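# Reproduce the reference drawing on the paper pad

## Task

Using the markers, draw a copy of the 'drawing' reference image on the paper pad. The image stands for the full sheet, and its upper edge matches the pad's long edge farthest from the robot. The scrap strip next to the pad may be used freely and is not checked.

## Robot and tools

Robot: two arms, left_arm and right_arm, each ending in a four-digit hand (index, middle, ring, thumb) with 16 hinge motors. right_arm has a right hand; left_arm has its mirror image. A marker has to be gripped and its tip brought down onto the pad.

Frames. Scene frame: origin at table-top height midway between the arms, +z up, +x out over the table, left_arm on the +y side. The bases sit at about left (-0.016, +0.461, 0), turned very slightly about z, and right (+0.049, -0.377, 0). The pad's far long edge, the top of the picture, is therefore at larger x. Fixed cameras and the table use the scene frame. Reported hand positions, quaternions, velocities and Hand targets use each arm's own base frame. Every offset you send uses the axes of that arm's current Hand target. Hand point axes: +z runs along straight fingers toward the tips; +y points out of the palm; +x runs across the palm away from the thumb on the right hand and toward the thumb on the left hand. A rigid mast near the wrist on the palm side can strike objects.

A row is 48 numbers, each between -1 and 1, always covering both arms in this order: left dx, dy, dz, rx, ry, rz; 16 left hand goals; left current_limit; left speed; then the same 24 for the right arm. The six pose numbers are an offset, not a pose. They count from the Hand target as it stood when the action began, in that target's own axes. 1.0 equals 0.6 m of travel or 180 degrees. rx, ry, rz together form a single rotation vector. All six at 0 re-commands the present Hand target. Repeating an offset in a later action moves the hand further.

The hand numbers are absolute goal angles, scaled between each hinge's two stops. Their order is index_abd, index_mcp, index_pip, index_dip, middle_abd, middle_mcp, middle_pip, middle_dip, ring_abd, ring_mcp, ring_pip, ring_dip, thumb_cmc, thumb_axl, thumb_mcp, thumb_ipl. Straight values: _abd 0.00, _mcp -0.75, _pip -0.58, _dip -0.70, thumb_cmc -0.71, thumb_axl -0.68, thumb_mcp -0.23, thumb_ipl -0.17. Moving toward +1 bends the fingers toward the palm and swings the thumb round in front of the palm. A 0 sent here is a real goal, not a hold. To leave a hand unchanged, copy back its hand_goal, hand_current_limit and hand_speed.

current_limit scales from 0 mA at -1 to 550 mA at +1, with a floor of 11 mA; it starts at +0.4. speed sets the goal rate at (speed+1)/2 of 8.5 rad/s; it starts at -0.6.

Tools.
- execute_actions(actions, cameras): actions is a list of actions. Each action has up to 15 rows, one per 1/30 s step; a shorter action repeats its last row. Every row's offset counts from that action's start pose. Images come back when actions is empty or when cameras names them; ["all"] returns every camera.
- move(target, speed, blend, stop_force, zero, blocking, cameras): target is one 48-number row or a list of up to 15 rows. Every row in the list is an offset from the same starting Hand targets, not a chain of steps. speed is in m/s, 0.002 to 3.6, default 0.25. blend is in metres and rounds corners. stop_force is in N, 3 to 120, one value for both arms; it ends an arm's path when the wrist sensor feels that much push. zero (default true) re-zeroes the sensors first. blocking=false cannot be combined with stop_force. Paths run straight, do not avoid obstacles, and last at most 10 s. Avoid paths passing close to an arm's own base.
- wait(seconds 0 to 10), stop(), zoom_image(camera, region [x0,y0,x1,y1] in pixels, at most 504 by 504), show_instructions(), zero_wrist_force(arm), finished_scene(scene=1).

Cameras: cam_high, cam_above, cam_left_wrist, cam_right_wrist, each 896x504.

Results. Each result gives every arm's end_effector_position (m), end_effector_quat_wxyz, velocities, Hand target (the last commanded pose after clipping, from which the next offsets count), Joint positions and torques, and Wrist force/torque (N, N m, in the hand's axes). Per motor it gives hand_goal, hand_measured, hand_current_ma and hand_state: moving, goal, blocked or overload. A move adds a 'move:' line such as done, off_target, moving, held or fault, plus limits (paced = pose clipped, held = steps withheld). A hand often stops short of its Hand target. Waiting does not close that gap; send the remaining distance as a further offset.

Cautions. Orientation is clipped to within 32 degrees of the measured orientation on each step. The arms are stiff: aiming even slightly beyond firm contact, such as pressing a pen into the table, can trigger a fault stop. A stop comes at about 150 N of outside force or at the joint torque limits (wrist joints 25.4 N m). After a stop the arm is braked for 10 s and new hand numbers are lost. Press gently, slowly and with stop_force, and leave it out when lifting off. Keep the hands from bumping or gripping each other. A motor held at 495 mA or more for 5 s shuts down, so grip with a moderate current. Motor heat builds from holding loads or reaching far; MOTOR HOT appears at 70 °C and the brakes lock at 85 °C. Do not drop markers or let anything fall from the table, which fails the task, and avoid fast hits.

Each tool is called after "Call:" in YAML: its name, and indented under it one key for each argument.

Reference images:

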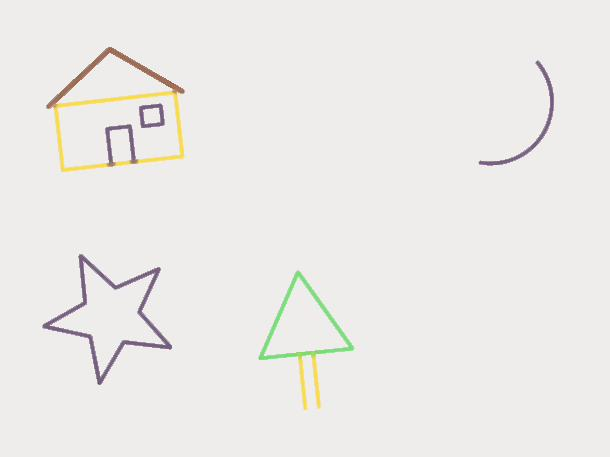

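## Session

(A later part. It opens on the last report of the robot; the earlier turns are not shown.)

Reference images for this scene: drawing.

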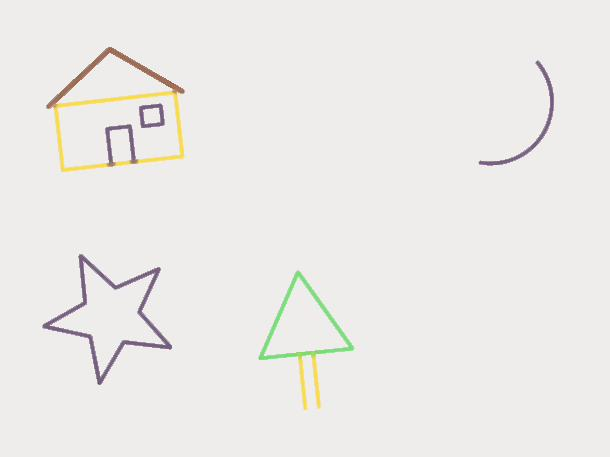

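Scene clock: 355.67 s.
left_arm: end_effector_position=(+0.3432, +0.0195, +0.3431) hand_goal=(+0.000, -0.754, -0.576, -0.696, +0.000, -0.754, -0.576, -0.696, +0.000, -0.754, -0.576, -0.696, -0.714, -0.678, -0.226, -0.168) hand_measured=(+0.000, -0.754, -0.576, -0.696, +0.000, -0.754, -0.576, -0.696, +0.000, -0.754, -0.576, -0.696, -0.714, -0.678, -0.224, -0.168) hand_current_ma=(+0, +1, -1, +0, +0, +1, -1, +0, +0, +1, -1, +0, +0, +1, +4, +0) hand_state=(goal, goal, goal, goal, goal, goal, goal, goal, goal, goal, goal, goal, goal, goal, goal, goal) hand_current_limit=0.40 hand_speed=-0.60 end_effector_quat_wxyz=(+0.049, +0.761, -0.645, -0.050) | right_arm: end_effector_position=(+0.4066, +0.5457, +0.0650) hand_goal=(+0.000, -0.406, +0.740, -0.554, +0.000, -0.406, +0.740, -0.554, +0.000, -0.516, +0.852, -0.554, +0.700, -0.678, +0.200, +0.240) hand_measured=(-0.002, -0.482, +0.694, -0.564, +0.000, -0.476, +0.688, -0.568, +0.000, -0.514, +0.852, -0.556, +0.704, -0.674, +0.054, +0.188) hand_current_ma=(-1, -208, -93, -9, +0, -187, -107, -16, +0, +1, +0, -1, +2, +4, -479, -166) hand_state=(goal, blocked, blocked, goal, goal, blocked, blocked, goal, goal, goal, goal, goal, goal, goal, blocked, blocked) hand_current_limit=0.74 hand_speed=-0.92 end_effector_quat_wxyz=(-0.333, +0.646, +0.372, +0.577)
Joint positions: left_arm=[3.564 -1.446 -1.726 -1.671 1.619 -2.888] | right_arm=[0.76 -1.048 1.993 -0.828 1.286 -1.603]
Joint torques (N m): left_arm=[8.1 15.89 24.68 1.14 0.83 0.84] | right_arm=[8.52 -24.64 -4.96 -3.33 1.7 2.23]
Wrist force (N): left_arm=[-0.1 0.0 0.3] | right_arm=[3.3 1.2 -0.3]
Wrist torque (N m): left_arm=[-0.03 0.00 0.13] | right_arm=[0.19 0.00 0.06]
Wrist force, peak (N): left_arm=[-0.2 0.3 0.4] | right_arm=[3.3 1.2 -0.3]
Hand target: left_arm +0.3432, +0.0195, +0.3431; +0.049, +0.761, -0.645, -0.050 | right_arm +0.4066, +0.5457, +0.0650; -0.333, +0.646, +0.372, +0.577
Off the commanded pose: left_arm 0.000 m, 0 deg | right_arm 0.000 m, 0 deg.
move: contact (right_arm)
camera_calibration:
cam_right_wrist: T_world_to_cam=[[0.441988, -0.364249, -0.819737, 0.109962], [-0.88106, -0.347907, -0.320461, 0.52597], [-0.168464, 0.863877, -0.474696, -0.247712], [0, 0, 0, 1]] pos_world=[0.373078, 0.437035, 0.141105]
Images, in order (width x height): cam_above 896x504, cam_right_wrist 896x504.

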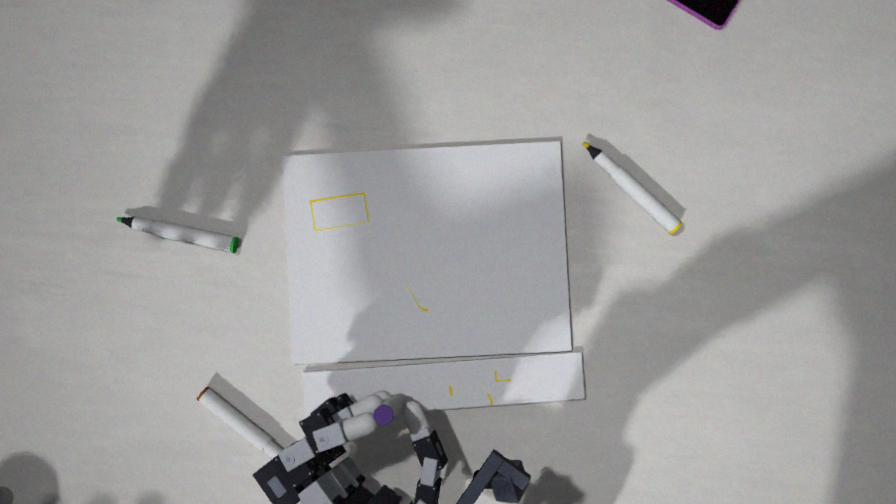

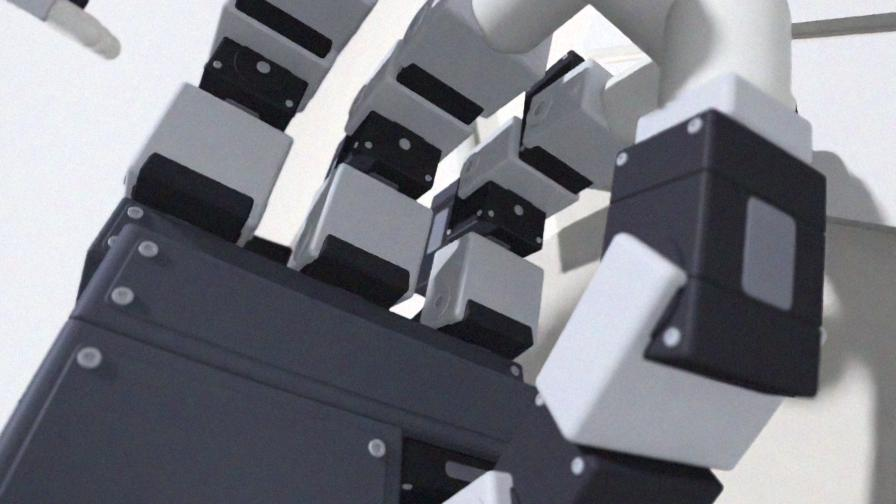

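Call:
move:
  target:
    - [0,0,0,0,0,0,0,-0.754,-0.576,-0.696,0,-0.754,-0.576,-0.696,0,-0.754,-0.576,-0.696,-0.714,-0.678,-0.226,-0.168,0.4,-0.6, 0.00132,0,-0.00015,0,0,0,0,-0.406,0.741,-0.554,0,-0.406,0.741,-0.554,0,-0.516,0.852,-0.554,0.70,-0.678,0.20,0.24,0.74,-0.92]
  speed: 0.03
  cameras: []

Scene clock: 357.10 s.
left_arm: end_effector_position=(+0.3432, +0.0195, +0.3431) hand_goal=(+0.000, -0.754, -0.576, -0.696, +0.000, -0.754, -0.576, -0.696, +0.000, -0.754, -0.576, -0.696, -0.714, -0.678, -0.226, -0.168) hand_measured=(+0.000, -0.754, -0.576, -0.696, +0.000, -0.754, -0.576, -0.696, +0.000, -0.754, -0.576, -0.696, -0.714, -0.678, -0.224, -0.168) hand_current_ma=(+0, +1, -1, +0, +0, +1, -1, +0, +0, +1, -1, +0, +0, +1, +4, +0) hand_state=(goal, goal, goal, goal, goal, goal, goal, goal, goal, goal, goal, goal, goal, goal, goal, goal) hand_current_limit=0.40 hand_speed=-0.60 end_effector_quat_wxyz=(+0.049, +0.761, -0.645, -0.050) | right_arm: end_effector_position=(+0.4066, +0.5456, +0.0657) hand_goal=(+0.000, -0.406, +0.740, -0.554, +0.000, -0.406, +0.740, -0.554, +0.000, -0.516, +0.852, -0.554, +0.700, -0.678, +0.200, +0.240) hand_measured=(-0.002, -0.482, +0.694, -0.564, +0.000, -0.476, +0.688, -0.568, +0.000, -0.514, +0.852, -0.556, +0.702, -0.674, +0.054, +0.188) hand_current_ma=(-1, -208, -93, -10, +0, -187, -107, -16, +0, +1, +0, -1, +1, +4, -479, -166) hand_state=(goal, blocked, blocked, goal, goal, blocked, blocked, goal, goal, goal, goal, goal, goal, goal, blocked, blocked) hand_current_limit=0.74 hand_speed=-0.92 end_effector_quat_wxyz=(-0.333, +0.646, +0.372, +0.577)
Joint positions: left_arm=[3.564 -1.446 -1.726 -1.671 1.619 -2.888] | right_arm=[0.76 -1.049 1.993 -0.826 1.286 -1.603]
Joint torques (N m): left_arm=[9.22 16.14 25.13 0.81 0.93 0.66] | right_arm=[7.77 -47.8 -19.69 0.16 1.87 1.69]
Wrist force (N): left_arm=[-0.1 0.2 0.3] | right_arm=[0.4 1.1 -0.3]
Wrist torque (N m): left_arm=[-0.01 0.00 0.13] | right_arm=[0.17 0.06 0.10]
Wrist force, peak (N): left_arm=[-0.1 0.4 0.3] | right_arm=[3.4 0.8 -0.4]
Hand target: left_arm +0.3432, +0.0195, +0.3431; +0.049, +0.761, -0.645, -0.050 | right_arm +0.4066, +0.5457, +0.0658; -0.333, +0.646, +0.372, +0.577
Off the commanded pose: left_arm 0.000 m, 0 deg | right_arm 0.000 m, 0 deg.
move: done
No camera images: "cameras" was empty.

Call:
move:
  target:
    - [0,0,0,0,0,0,0,-0.754,-0.576,-0.696,0,-0.754,-0.576,-0.696,0,-0.754,-0.576,-0.696,-0.714,-0.678,-0.226,-0.168,0.4,-0.6, -0.00066,0,0.00008,0,0,0,0,-0.406,0.741,-0.554,0,-0.406,0.741,-0.554,0,-0.516,0.852,-0.554,0.70,-0.678,0.20,0.24,0.74,-0.92]
    - [0,0,0,0,0,0,0,-0.754,-0.576,-0.696,0,-0.754,-0.576,-0.696,0,-0.754,-0.576,-0.696,-0.714,-0.678,-0.226,-0.168,0.4,-0.6, 0.00065,-0.00667,0.01155,0,0,0,0,-0.406,0.741,-0.554,0,-0.406,0.741,-0.554,0,-0.516,0.852,-0.554,0.70,-0.678,0.20,0.24,0.74,-0.92]
    - [0,0,0,0,0,0,0,-0.754,-0.576,-0.696,0,-0.754,-0.576,-0.696,0,-0.754,-0.576,-0.696,-0.714,-0.678,-0.226,-0.168,0.4,-0.6, 0.00140,0.00488,0.01817,0,0,0,0,-0.406,0.741,-0.554,0,-0.406,0.741,-0.554,0,-0.516,0.852,-0.554,0.70,-0.678,0.20,0.24,0.74,-0.92]
    - [0,0,0,0,0,0,0,-0.754,-0.576,-0.696,0,-0.754,-0.576,-0.696,0,-0.754,-0.576,-0.696,-0.714,-0.678,-0.226,-0.168,0.4,-0.6, -0.00066,0,0.00008,0,0,0,0,-0.406,0.741,-0.554,0,-0.406,0.741,-0.554,0,-0.516,0.852,-0.554,0.70,-0.678,0.20,0.24,0.74,-0.92]
  speed: 0.04
  cameras: ["cam_right_wrist"]

Scene clock: 359.93 s.
left_arm: end_effector_position=(+0.3432, +0.0195, +0.3431) hand_goal=(+0.000, -0.754, -0.576, -0.696, +0.000, -0.754, -0.576, -0.696, +0.000, -0.754, -0.576, -0.696, -0.714, -0.678, -0.226, -0.168) hand_measured=(+0.000, -0.754, -0.576, -0.696, +0.000, -0.754, -0.576, -0.696, +0.000, -0.754, -0.576, -0.696, -0.714, -0.678, -0.224, -0.168) hand_current_ma=(+0, +1, -1, +0, +0, +1, -1, +0, +0, +1, -1, +0, +0, +1, +4, +0) hand_state=(goal, goal, goal, goal, goal, goal, goal, goal, goal, goal, goal, goal, goal, goal, goal, goal) hand_current_limit=0.40 hand_speed=-0.60 end_effector_quat_wxyz=(+0.049, +0.761, -0.645, -0.050) | right_arm: end_effector_position=(+0.4067, +0.5458, +0.0654) hand_goal=(+0.000, -0.406, +0.740, -0.554, +0.000, -0.406, +0.740, -0.554, +0.000, -0.516, +0.852, -0.554, +0.700, -0.678, +0.200, +0.240) hand_measured=(-0.002, -0.482, +0.700, -0.566, +0.000, -0.476, +0.688, -0.570, +0.000, -0.516, +0.852, -0.556, +0.702, -0.672, +0.054, +0.188) hand_current_ma=(-1, -208, -77, -14, +0, -187, -107, -19, +0, +0, +0, -1, +1, +5, -479, -166) hand_state=(goal, blocked, blocked, goal, goal, blocked, blocked, goal, goal, goal, goal, goal, goal, goal, blocked, blocked) hand_current_limit=0.74 hand_speed=-0.92 end_effector_quat_wxyz=(-0.333, +0.646, +0.372, +0.577)
Joint positions: left_arm=[3.564 -1.446 -1.726 -1.671 1.619 -2.888] | right_arm=[0.76 -1.048 1.992 -0.826 1.286 -1.603]
Joint torques (N m): left_arm=[9.29 16.13 24.68 0.94 0.73 0.82] | right_arm=[-8.04 -47.5 -6.03 -3.56 -1.94 -2.53]
Wrist force (N): left_arm=[0.3 0.4 0.4] | right_arm=[0.8 1.0 -0.1]
Wrist torque (N m): left_arm=[0.01 -0.05 0.16] | right_arm=[0.15 0.09 0.23]
Wrist force, peak (N): left_arm=[0.3 0.4 0.4] | right_arm=[2.0 1.2 -0.1]
Hand target: left_arm +0.3432, +0.0195, +0.3431; +0.049, +0.761, -0.645, -0.050 | right_arm +0.4066, +0.5457, +0.0654; -0.333, +0.646, +0.372, +0.577
Off the commanded pose: left_arm 0.000 m, 0 deg | right_arm 0.000 m, 0 deg.
move: done
camera_calibration:
cam_right_wrist: T_world_to_cam=[[0.441988, -0.364249, -0.819737, 0.110282], [-0.88106, -0.347907, -0.320461, 0.526221], [-0.168464, 0.863877, -0.474696, -0.247592], [0, 0, 0, 1]] pos_world=[0.373178, 0.437135, 0.141505]
Images, in order (width x height): cam_right_wrist 896x504.

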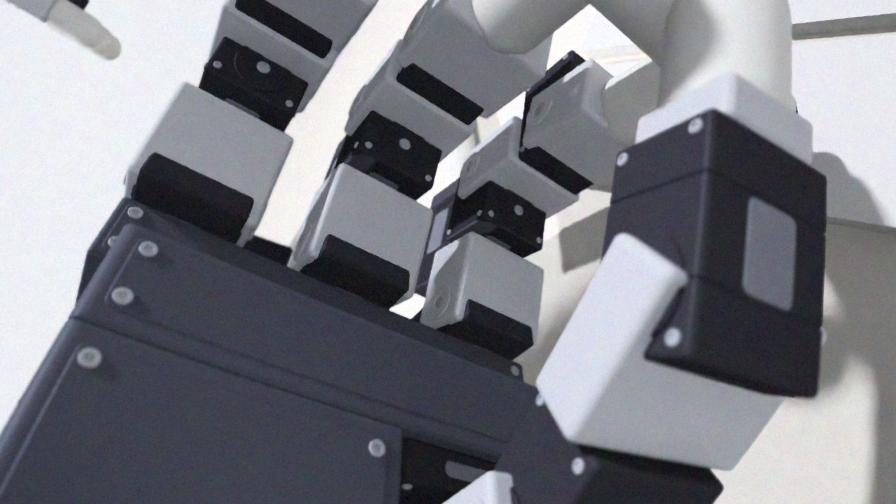

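Call:
move:
  target:
    - [0,0,0,0,0,0,0,-0.754,-0.576,-0.696,0,-0.754,-0.576,-0.696,0,-0.754,-0.576,-0.696,-0.714,-0.678,-0.226,-0.168,0.4,-0.6, 0.02,0,-0.00226,0,0,0,0,-0.406,0.741,-0.554,0,-0.406,0.741,-0.554,0,-0.516,0.852,-0.554,0.70,-0.678,0.20,0.24,0.74,-0.92]
    - [0,0,0,0,0,0,0,-0.754,-0.576,-0.696,0,-0.754,-0.576,-0.696,0,-0.754,-0.576,-0.696,-0.714,-0.678,-0.226,-0.168,0.4,-0.6, 0.0567,0.1333,-0.2390,0,0,0,0,-0.406,0.741,-0.554,0,-0.406,0.741,-0.554,0,-0.516,0.852,-0.554,0.70,-0.678,0.20,0.24,0.74,-0.92]
  speed: 0.2
  blend: 0.008
  cameras: ["cam_above","cam_left_wrist"]

Call:
zoom_image:
  camera: "cam_above"
  region: [360, 360, 440, 420]

Scene clock: 362.37 s.
left_arm: end_effector_position=(+0.3432, +0.0195, +0.3431) hand_goal=(+0.000, -0.754, -0.576, -0.696, +0.000, -0.754, -0.576, -0.696, +0.000, -0.754, -0.576, -0.696, -0.714, -0.678, -0.226, -0.168) hand_measured=(+0.000, -0.754, -0.576, -0.696, +0.000, -0.754, -0.576, -0.696, +0.000, -0.754, -0.576, -0.696, -0.714, -0.678, -0.224, -0.168) hand_current_ma=(+0, +1, -1, +0, +0, +1, -1, +0, +0, +1, -1, +0, +0, +1, +4, +0) hand_state=(goal, goal, goal, goal, goal, goal, goal, goal, goal, goal, goal, goal, goal, goal, goal, goal) hand_current_limit=0.40 hand_speed=-0.60 end_effector_quat_wxyz=(+0.049, +0.761, -0.645, -0.050) | right_arm: end_effector_position=(+0.4065, +0.3857, +0.1153) hand_goal=(+0.000, -0.406, +0.740, -0.554, +0.000, -0.406, +0.740, -0.554, +0.000, -0.516, +0.852, -0.554, +0.700, -0.678, +0.200, +0.240) hand_measured=(-0.002, -0.482, +0.700, -0.566, +0.000, -0.476, +0.688, -0.570, +0.000, -0.516, +0.852, -0.556, +0.702, -0.672, +0.054, +0.188) hand_current_ma=(-1, -208, -77, -14, +0, -187, -107, -19, +0, +0, +0, -1, +1, +5, -478, -166) hand_state=(goal, blocked, blocked, goal, goal, blocked, blocked, goal, goal, goal, goal, goal, goal, goal, blocked, blocked) hand_current_limit=0.74 hand_speed=-0.92 end_effector_quat_wxyz=(-0.333, +0.646, +0.372, +0.577)
Joint positions: left_arm=[3.564 -1.446 -1.726 -1.671 1.619 -2.888] | right_arm=[0.385 -1.391 2.337 -0.803 0.914 -1.657]
Joint torques (N m): left_arm=[8.94 16.11 25.35 0.9 0.85 0.78] | right_arm=[-8.6 -33.87 -4.65 -0.05 -2.01 -2.59]
Wrist force (N): left_arm=[-0.1 0.1 0.3] | right_arm=[0.0 1.2 -0.4]
Wrist torque (N m): left_arm=[-0.03 -0.01 0.13] | right_arm=[0.19 0.05 0.27]
Wrist force, peak (N): left_arm=[-0.1 0.5 0.3] | right_arm=[0.1 1.3 -1.2]
Hand target: left_arm +0.3432, +0.0195, +0.3431; +0.049, +0.761, -0.645, -0.050 | right_arm +0.4065, +0.3856, +0.1153; -0.333, +0.646, +0.372, +0.577
Off the commanded pose: left_arm 0.000 m, 0 deg | right_arm 0.000 m, 0 deg.
move: done; blend cut to 0.006 m at target 1
camera_calibration:
cam_left_wrist: T_world_to_cam=[[0.4825, 0.875771, -0.0147753, -0.216021], [0.668036, -0.357035, 0.652881, -0.493972], [0.566499, -0.324886, -0.757316, 0.19249], [0, 0, 0, 1]] pos_world=[0.325175, 0.0753572, 0.465089]
Images, in order (width x height): cam_above 896x504, cam_left_wrist 896x504.

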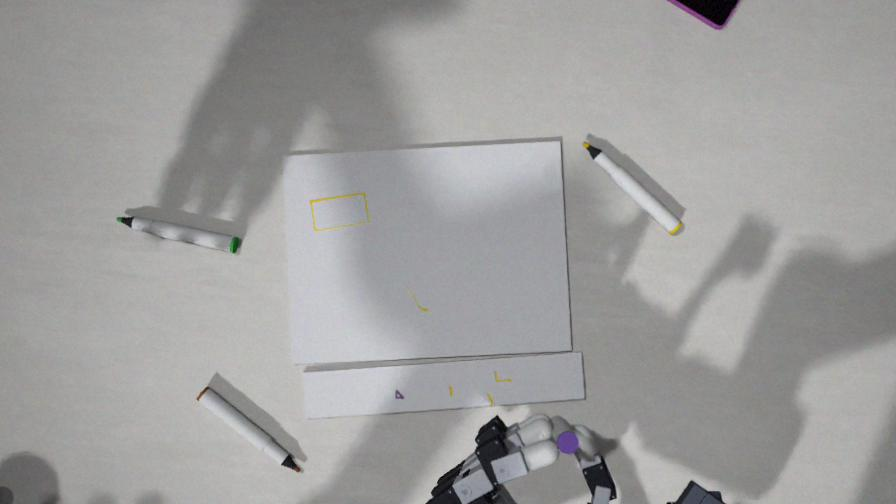

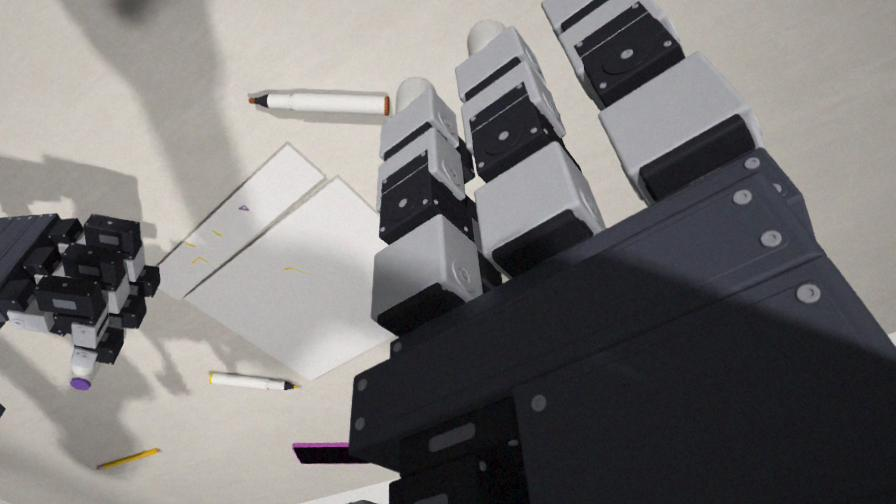

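Scaled by 6.300 from the camera's 896x504 image, which has a finer 1280x720 frame.

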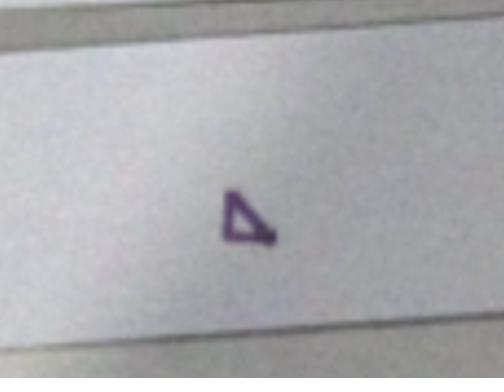

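Call:
move:
  target:
    - [0,0,0,0,0,0,0,-0.754,-0.576,-0.696,0,-0.754,-0.576,-0.696,0,-0.754,-0.576,-0.696,-0.714,-0.678,-0.226,-0.168,0.4,-0.6, -0.0123,-0.0225,0.4842,0,0,0,0,-0.406,0.741,-0.554,0,-0.406,0.741,-0.554,0,-0.516,0.852,-0.554,0.70,-0.678,0.20,0.24,0.74,-0.92]
  speed: 0.2
  cameras: ["cam_above","cam_right_wrist"]

Scene clock: 366.87 s.
left_arm: end_effector_position=(+0.3432, +0.0195, +0.3431) hand_goal=(+0.000, -0.754, -0.576, -0.696, +0.000, -0.754, -0.576, -0.696, +0.000, -0.754, -0.576, -0.696, -0.714, -0.678, -0.226, -0.168) hand_measured=(+0.000, -0.754, -0.576, -0.696, +0.000, -0.754, -0.576, -0.696, +0.000, -0.754, -0.576, -0.696, -0.714, -0.678, -0.224, -0.168) hand_current_ma=(+0, +1, -1, +0, +0, +1, -1, +0, +0, +1, -1, +0, +0, +1, +4, +0) hand_state=(goal, goal, goal, goal, goal, goal, goal, goal, goal, goal, goal, goal, goal, goal, goal, goal) hand_current_limit=0.40 hand_speed=-0.60 end_effector_quat_wxyz=(+0.049, +0.761, -0.645, -0.050) | right_arm: end_effector_position=(+0.5388, +0.6414, +0.0752) hand_goal=(+0.000, -0.406, +0.740, -0.554, +0.000, -0.406, +0.740, -0.554, +0.000, -0.516, +0.852, -0.554, +0.700, -0.678, +0.200, +0.240) hand_measured=(-0.002, -0.482, +0.700, -0.566, +0.000, -0.476, +0.688, -0.570, +0.000, -0.516, +0.852, -0.556, +0.702, -0.672, +0.054, +0.188) hand_current_ma=(-1, -208, -77, -14, +0, -187, -107, -19, +0, +0, +0, -1, +1, +5, -478, -166) hand_state=(goal, blocked, blocked, goal, goal, blocked, blocked, goal, goal, goal, goal, goal, goal, goal, blocked, blocked) hand_current_limit=0.74 hand_speed=-0.92 end_effector_quat_wxyz=(-0.333, +0.646, +0.372, +0.577)
Joint positions: left_arm=[3.564 -1.446 -1.726 -1.671 1.619 -2.888] | right_arm=[0.723 -0.806 1.485 -0.56 1.249 -1.607]
Joint torques (N m): left_arm=[8.84 16.55 24.77 1.02 0.87 0.82] | right_arm=[7.11 -40.34 -24.69 0.04 1.73 -2.61]
Wrist force (N): left_arm=[0.1 0.1 0.2] | right_arm=[-0.1 0.9 -0.5]
Wrist torque (N m): left_arm=[-0.02 -0.02 0.15] | right_arm=[0.15 0.09 0.08]
Wrist force, peak (N): left_arm=[-0.1 0.4 0.5] | right_arm=[0.0 1.2 -1.5]
Hand target: left_arm +0.3432, +0.0195, +0.3431; +0.049, +0.761, -0.645, -0.050 | right_arm +0.5388, +0.6415, +0.0752; -0.333, +0.646, +0.372, +0.577
Off the commanded pose: left_arm 0.000 m, 0 deg | right_arm 0.000 m, 0 deg.
move: done
camera_calibration:
cam_right_wrist: T_world_to_cam=[[0.442046, -0.364151, -0.81975, 0.0946259], [-0.881029, -0.34791, -0.320542, 0.679011], [-0.168474, 0.863917, -0.474619, -0.303435], [0, 0, 0, 1]] pos_world=[0.505278, 0.532835, 0.151205]
Images, in order (width x height): cam_above 896x504, cam_right_wrist 896x504.

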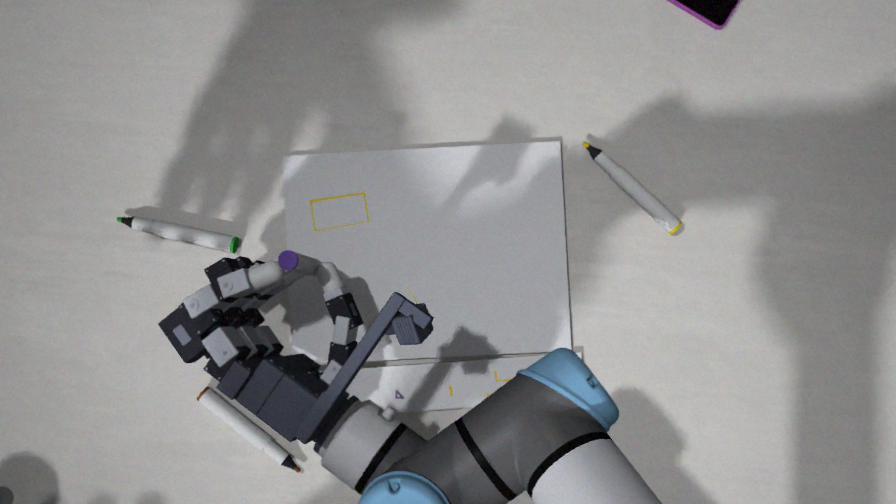

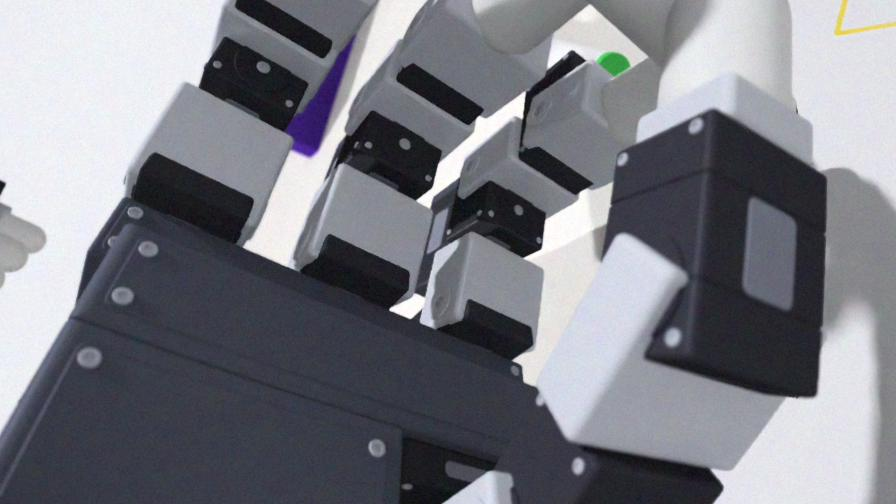

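Call:
move:
  target:
    - [0,0,0,0,0,0,0,-0.754,-0.576,-0.696,0,-0.754,-0.576,-0.696,0,-0.754,-0.576,-0.696,-0.714,-0.678,-0.226,-0.168,0.4,-0.6, -0.0127,0,0.00145,0,0,0,0,-0.406,0.741,-0.554,0,-0.406,0.741,-0.554,0,-0.516,0.852,-0.554,0.70,-0.678,0.20,0.24,0.74,-0.92]
  speed: 0.04
  stop_force: 3
  cameras: []

Call:
move:
  target:
    - [0,0,0,0,0,0,0,-0.754,-0.576,-0.696,0,-0.754,-0.576,-0.696,0,-0.754,-0.576,-0.696,-0.714,-0.678,-0.226,-0.168,0.4,-0.6, -0.0012,0,0.00014,0,0,0,0,-0.406,0.741,-0.554,0,-0.406,0.741,-0.554,0,-0.516,0.852,-0.554,0.70,-0.678,0.20,0.24,0.74,-0.92]
  speed: 0.03
  cameras: []

Scene clock: 368.77 s.
left_arm: end_effector_position=(+0.3432, +0.0195, +0.3431) hand_goal=(+0.000, -0.754, -0.576, -0.696, +0.000, -0.754, -0.576, -0.696, +0.000, -0.754, -0.576, -0.696, -0.714, -0.678, -0.226, -0.168) hand_measured=(+0.000, -0.754, -0.576, -0.696, +0.000, -0.754, -0.576, -0.696, +0.000, -0.754, -0.576, -0.696, -0.714, -0.678, -0.224, -0.168) hand_current_ma=(+0, +1, -1, +0, +0, +1, -1, +0, +0, +1, -1, +0, +0, +1, +4, +0) hand_state=(goal, goal, goal, goal, goal, goal, goal, goal, goal, goal, goal, goal, goal, goal, goal, goal) hand_current_limit=0.40 hand_speed=-0.60 end_effector_quat_wxyz=(+0.049, +0.761, -0.645, -0.050) | right_arm: end_effector_position=(+0.5388, +0.6415, +0.0675) hand_goal=(+0.000, -0.406, +0.740, -0.554, +0.000, -0.406, +0.740, -0.554, +0.000, -0.516, +0.852, -0.554, +0.700, -0.678, +0.200, +0.240) hand_measured=(-0.002, -0.482, +0.700, -0.566, +0.000, -0.476, +0.688, -0.570, +0.000, -0.516, +0.852, -0.556, +0.702, -0.672, +0.054, +0.188) hand_current_ma=(-1, -208, -77, -14, +0, -187, -107, -19, +0, +0, +0, -1, +1, +5, -479, -166) hand_state=(goal, blocked, blocked, goal, goal, blocked, blocked, goal, goal, goal, goal, goal, goal, goal, blocked, blocked) hand_current_limit=0.74 hand_speed=-0.92 end_effector_quat_wxyz=(-0.333, +0.646, +0.372, +0.577)
Joint positions: left_arm=[3.564 -1.446 -1.726 -1.671 1.619 -2.888] | right_arm=[0.723 -0.794 1.488 -0.574 1.249 -1.607]
Joint torques (N m): left_arm=[8.82 16.65 24.53 1.09 0.82 0.83] | right_arm=[7.86 -41.4 -9.3 -4.04 1.95 -2.24]
Wrist force (N): left_arm=[0.0 0.1 0.3] | right_arm=[0.1 1.0 -0.3]
Wrist torque (N m): left_arm=[-0.02 -0.01 0.14] | right_arm=[0.14 0.06 0.11]
Wrist force, peak (N): left_arm=[-0.2 0.4 0.4] | right_arm=[0.2 1.2 -0.5]
Hand target: left_arm +0.3432, +0.0195, +0.3431; +0.049, +0.761, -0.645, -0.050 | right_arm +0.5388, +0.6415, +0.0675; -0.333, +0.646, +0.372, +0.577
Off the commanded pose: left_arm 0.000 m, 0 deg | right_arm 0.000 m, 0 deg.
move: done
No camera images: "cameras" was empty.

Scene clock: 369.47 s.
left_arm: end_effector_position=(+0.3432, +0.0195, +0.3431) hand_goal=(+0.000, -0.754, -0.576, -0.696, +0.000, -0.754, -0.576, -0.696, +0.000, -0.754, -0.576, -0.696, -0.714, -0.678, -0.226, -0.168) hand_measured=(+0.000, -0.754, -0.576, -0.696, +0.000, -0.754, -0.576, -0.696, +0.000, -0.754, -0.576, -0.696, -0.714, -0.678, -0.224, -0.168) hand_current_ma=(+0, +1, -1, +0, +0, +1, -1, +0, +0, +1, -1, +0, +0, +1, +4, +0) hand_state=(goal, goal, goal, goal, goal, goal, goal, goal, goal, goal, goal, goal, goal, goal, goal, goal) hand_current_limit=0.40 hand_speed=-0.60 end_effector_quat_wxyz=(+0.049, +0.761, -0.645, -0.050) | right_arm: end_effector_position=(+0.5388, +0.6415, +0.0668) hand_goal=(+0.000, -0.406, +0.740, -0.554, +0.000, -0.406, +0.740, -0.554, +0.000, -0.516, +0.852, -0.554, +0.700, -0.678, +0.200, +0.240) hand_measured=(-0.002, -0.482, +0.700, -0.566, +0.000, -0.476, +0.688, -0.570, +0.000, -0.516, +0.852, -0.556, +0.702, -0.672, +0.054, +0.188) hand_current_ma=(-1, -208, -77, -14, +0, -187, -107, -19, +0, +0, +0, -1, +1, +5, -478, -166) hand_state=(goal, blocked, blocked, goal, goal, blocked, blocked, goal, goal, goal, goal, goal, goal, goal, blocked, blocked) hand_current_limit=0.74 hand_speed=-0.92 end_effector_quat_wxyz=(-0.333, +0.646, +0.372, +0.577)
Joint positions: left_arm=[3.564 -1.446 -1.726 -1.671 1.619 -2.888] | right_arm=[0.723 -0.793 1.488 -0.575 1.249 -1.607]
Joint torques (N m): left_arm=[8.87 16.04 25.21 1.07 0.68 0.83] | right_arm=[7.7 -40.5 -9.88 -4.07 1.61 -1.91]
Wrist force (N): left_arm=[0.0 0.1 0.2] | right_arm=[0.2 0.9 -0.3]
Wrist torque (N m): left_arm=[-0.01 -0.01 0.14] | right_arm=[0.14 0.05 0.11]
Wrist force, peak (N): left_arm=[-0.3 0.4 0.3] | right_arm=[0.2 1.2 -0.3]
Hand target: left_arm +0.3432, +0.0195, +0.3431; +0.049, +0.761, -0.645, -0.050 | right_arm +0.5388, +0.6415, +0.0668; -0.333, +0.646, +0.372, +0.577
Off the commanded pose: left_arm 0.000 m, 0 deg | right_arm 0.000 m, 0 deg.
move: done
No camera images: "cameras" was empty.

Call:
move:
  target:
    - [0,0,0,0,0,0,0,-0.754,-0.576,-0.696,0,-0.754,-0.576,-0.696,0,-0.754,-0.576,-0.696,-0.714,-0.678,-0.226,-0.168,0.4,-0.6, -0.0010,0,0.00011,0,0,0,0,-0.406,0.741,-0.554,0,-0.406,0.741,-0.554,0,-0.516,0.852,-0.554,0.70,-0.678,0.20,0.24,0.74,-0.92]
  speed: 0.03
  cameras: []

Call:
move:
  target:
    - [0,0,0,0,0,0,0,-0.754,-0.576,-0.696,0,-0.754,-0.576,-0.696,0,-0.754,-0.576,-0.696,-0.714,-0.678,-0.226,-0.168,0.4,-0.6, -0.00066,0,0.00008,0,0,0,0,-0.406,0.741,-0.554,0,-0.406,0.741,-0.554,0,-0.516,0.852,-0.554,0.70,-0.678,0.20,0.24,0.74,-0.92]
  speed: 0.03
  cameras: ["cam_right_wrist"]

Scene clock: 370.63 s.
left_arm: end_effector_position=(+0.3432, +0.0195, +0.3431) hand_goal=(+0.000, -0.754, -0.576, -0.696, +0.000, -0.754, -0.576, -0.696, +0.000, -0.754, -0.576, -0.696, -0.714, -0.678, -0.226, -0.168) hand_measured=(+0.000, -0.754, -0.576, -0.696, +0.000, -0.754, -0.576, -0.696, +0.000, -0.754, -0.576, -0.696, -0.714, -0.678, -0.224, -0.168) hand_current_ma=(+0, +1, -1, +0, +0, +1, -1, +0, +0, +1, -1, +0, +0, +1, +4, +0) hand_state=(goal, goal, goal, goal, goal, goal, goal, goal, goal, goal, goal, goal, goal, goal, goal, goal) hand_current_limit=0.40 hand_speed=-0.60 end_effector_quat_wxyz=(+0.049, +0.761, -0.645, -0.050) | right_arm: end_effector_position=(+0.5388, +0.6415, +0.0662) hand_goal=(+0.000, -0.406, +0.740, -0.554, +0.000, -0.406, +0.740, -0.554, +0.000, -0.516, +0.852, -0.554, +0.700, -0.678, +0.200, +0.240) hand_measured=(-0.002, -0.482, +0.700, -0.566, +0.000, -0.476, +0.688, -0.570, +0.000, -0.516, +0.852, -0.556, +0.702, -0.672, +0.054, +0.188) hand_current_ma=(-1, -208, -77, -14, +0, -187, -107, -19, +0, +0, +0, -1, +1, +5, -479, -166) hand_state=(goal, blocked, blocked, goal, goal, blocked, blocked, goal, goal, goal, goal, goal, goal, goal, blocked, blocked) hand_current_limit=0.74 hand_speed=-0.92 end_effector_quat_wxyz=(-0.333, +0.646, +0.372, +0.577)
Joint positions: left_arm=[3.564 -1.446 -1.726 -1.671 1.619 -2.888] | right_arm=[0.723 -0.792 1.488 -0.576 1.249 -1.607]
Joint torques (N m): left_arm=[9.89 15.38 25.08 0.92 0.98 0.89] | right_arm=[8.34 -40.46 -8.29 -3.88 1.74 -1.27]
Wrist force (N): left_arm=[-0.3 0.3 0.1] | right_arm=[0.7 1.1 -0.4]
Wrist torque (N m): left_arm=[0.02 0.03 0.11] | right_arm=[0.16 0.08 0.07]
Wrist force, peak (N): left_arm=[0.1 0.4 0.4] | right_arm=[0.7 1.1 -0.4]
Hand target: left_arm +0.3432, +0.0195, +0.3431; +0.049, +0.761, -0.645, -0.050 | right_arm +0.5388, +0.6415, +0.0662; -0.333, +0.646, +0.372, +0.577
Off the commanded pose: left_arm 0.000 m, 0 deg | right_arm 0.000 m, 0 deg.
move: done
No camera images: "cameras" was empty.

Scene clock: 371.33 s.
left_arm: end_effector_position=(+0.3432, +0.0195, +0.3431) hand_goal=(+0.000, -0.754, -0.576, -0.696, +0.000, -0.754, -0.576, -0.696, +0.000, -0.754, -0.576, -0.696, -0.714, -0.678, -0.226, -0.168) hand_measured=(+0.000, -0.754, -0.576, -0.696, +0.000, -0.754, -0.576, -0.696, +0.000, -0.754, -0.576, -0.696, -0.714, -0.678, -0.224, -0.168) hand_current_ma=(+0, +1, -1, +0, +0, +1, -1, +0, +0, +1, -1, +0, +0, +1, +4, +0) hand_state=(goal, goal, goal, goal, goal, goal, goal, goal, goal, goal, goal, goal, goal, goal, goal, goal) hand_current_limit=0.40 hand_speed=-0.60 end_effector_quat_wxyz=(+0.049, +0.761, -0.645, -0.050) | right_arm: end_effector_position=(+0.5388, +0.6415, +0.0658) hand_goal=(+0.000, -0.406, +0.740, -0.554, +0.000, -0.406, +0.740, -0.554, +0.000, -0.516, +0.852, -0.554, +0.700, -0.678, +0.200, +0.240) hand_measured=(-0.002, -0.482, +0.700, -0.566, +0.000, -0.476, +0.688, -0.570, +0.000, -0.516, +0.852, -0.556, +0.702, -0.672, +0.054, +0.188) hand_current_ma=(-1, -208, -77, -14, +0, -187, -107, -19, +0, +0, +0, -1, +2, +6, -478, -166) hand_state=(goal, blocked, blocked, goal, goal, blocked, blocked, goal, goal, goal, goal, goal, goal, goal, blocked, blocked) hand_current_limit=0.74 hand_speed=-0.92 end_effector_quat_wxyz=(-0.333, +0.646, +0.372, +0.577)
Joint positions: left_arm=[3.564 -1.446 -1.726 -1.671 1.619 -2.888] | right_arm=[0.723 -0.792 1.488 -0.577 1.249 -1.607]
Joint torques (N m): left_arm=[8.25 16.37 24.91 1.06 0.92 0.74] | right_arm=[7.68 -38.59 -7.58 -3.43 1.66 -0.59]
Wrist force (N): left_arm=[-0.2 -0.1 0.0] | right_arm=[2.7 0.8 -0.4]
Wrist torque (N m): left_arm=[-0.01 0.00 0.13] | right_arm=[0.13 0.04 0.06]
Wrist force, peak (N): left_arm=[-0.3 0.3 0.3] | right_arm=[2.7 0.9 -0.2]
Hand target: left_arm +0.3432, +0.0195, +0.3431; +0.049, +0.761, -0.645, -0.050 | right_arm +0.5388, +0.6415, +0.0658; -0.333, +0.646, +0.372, +0.577
Off the commanded pose: left_arm 0.000 m, 0 deg | right_arm 0.000 m, 0 deg.
move: done
camera_calibration:
cam_right_wrist: T_world_to_cam=[[0.442069, -0.364259, -0.81969, 0.0870324], [-0.881038, -0.347862, -0.320569, 0.676135], [-0.168369, 0.863891, -0.474704, -0.307945], [0, 0, 0, 1]] pos_world=[0.505378, 0.532935, 0.141905]
Images, in order (width x height): cam_right_wrist 896x504.

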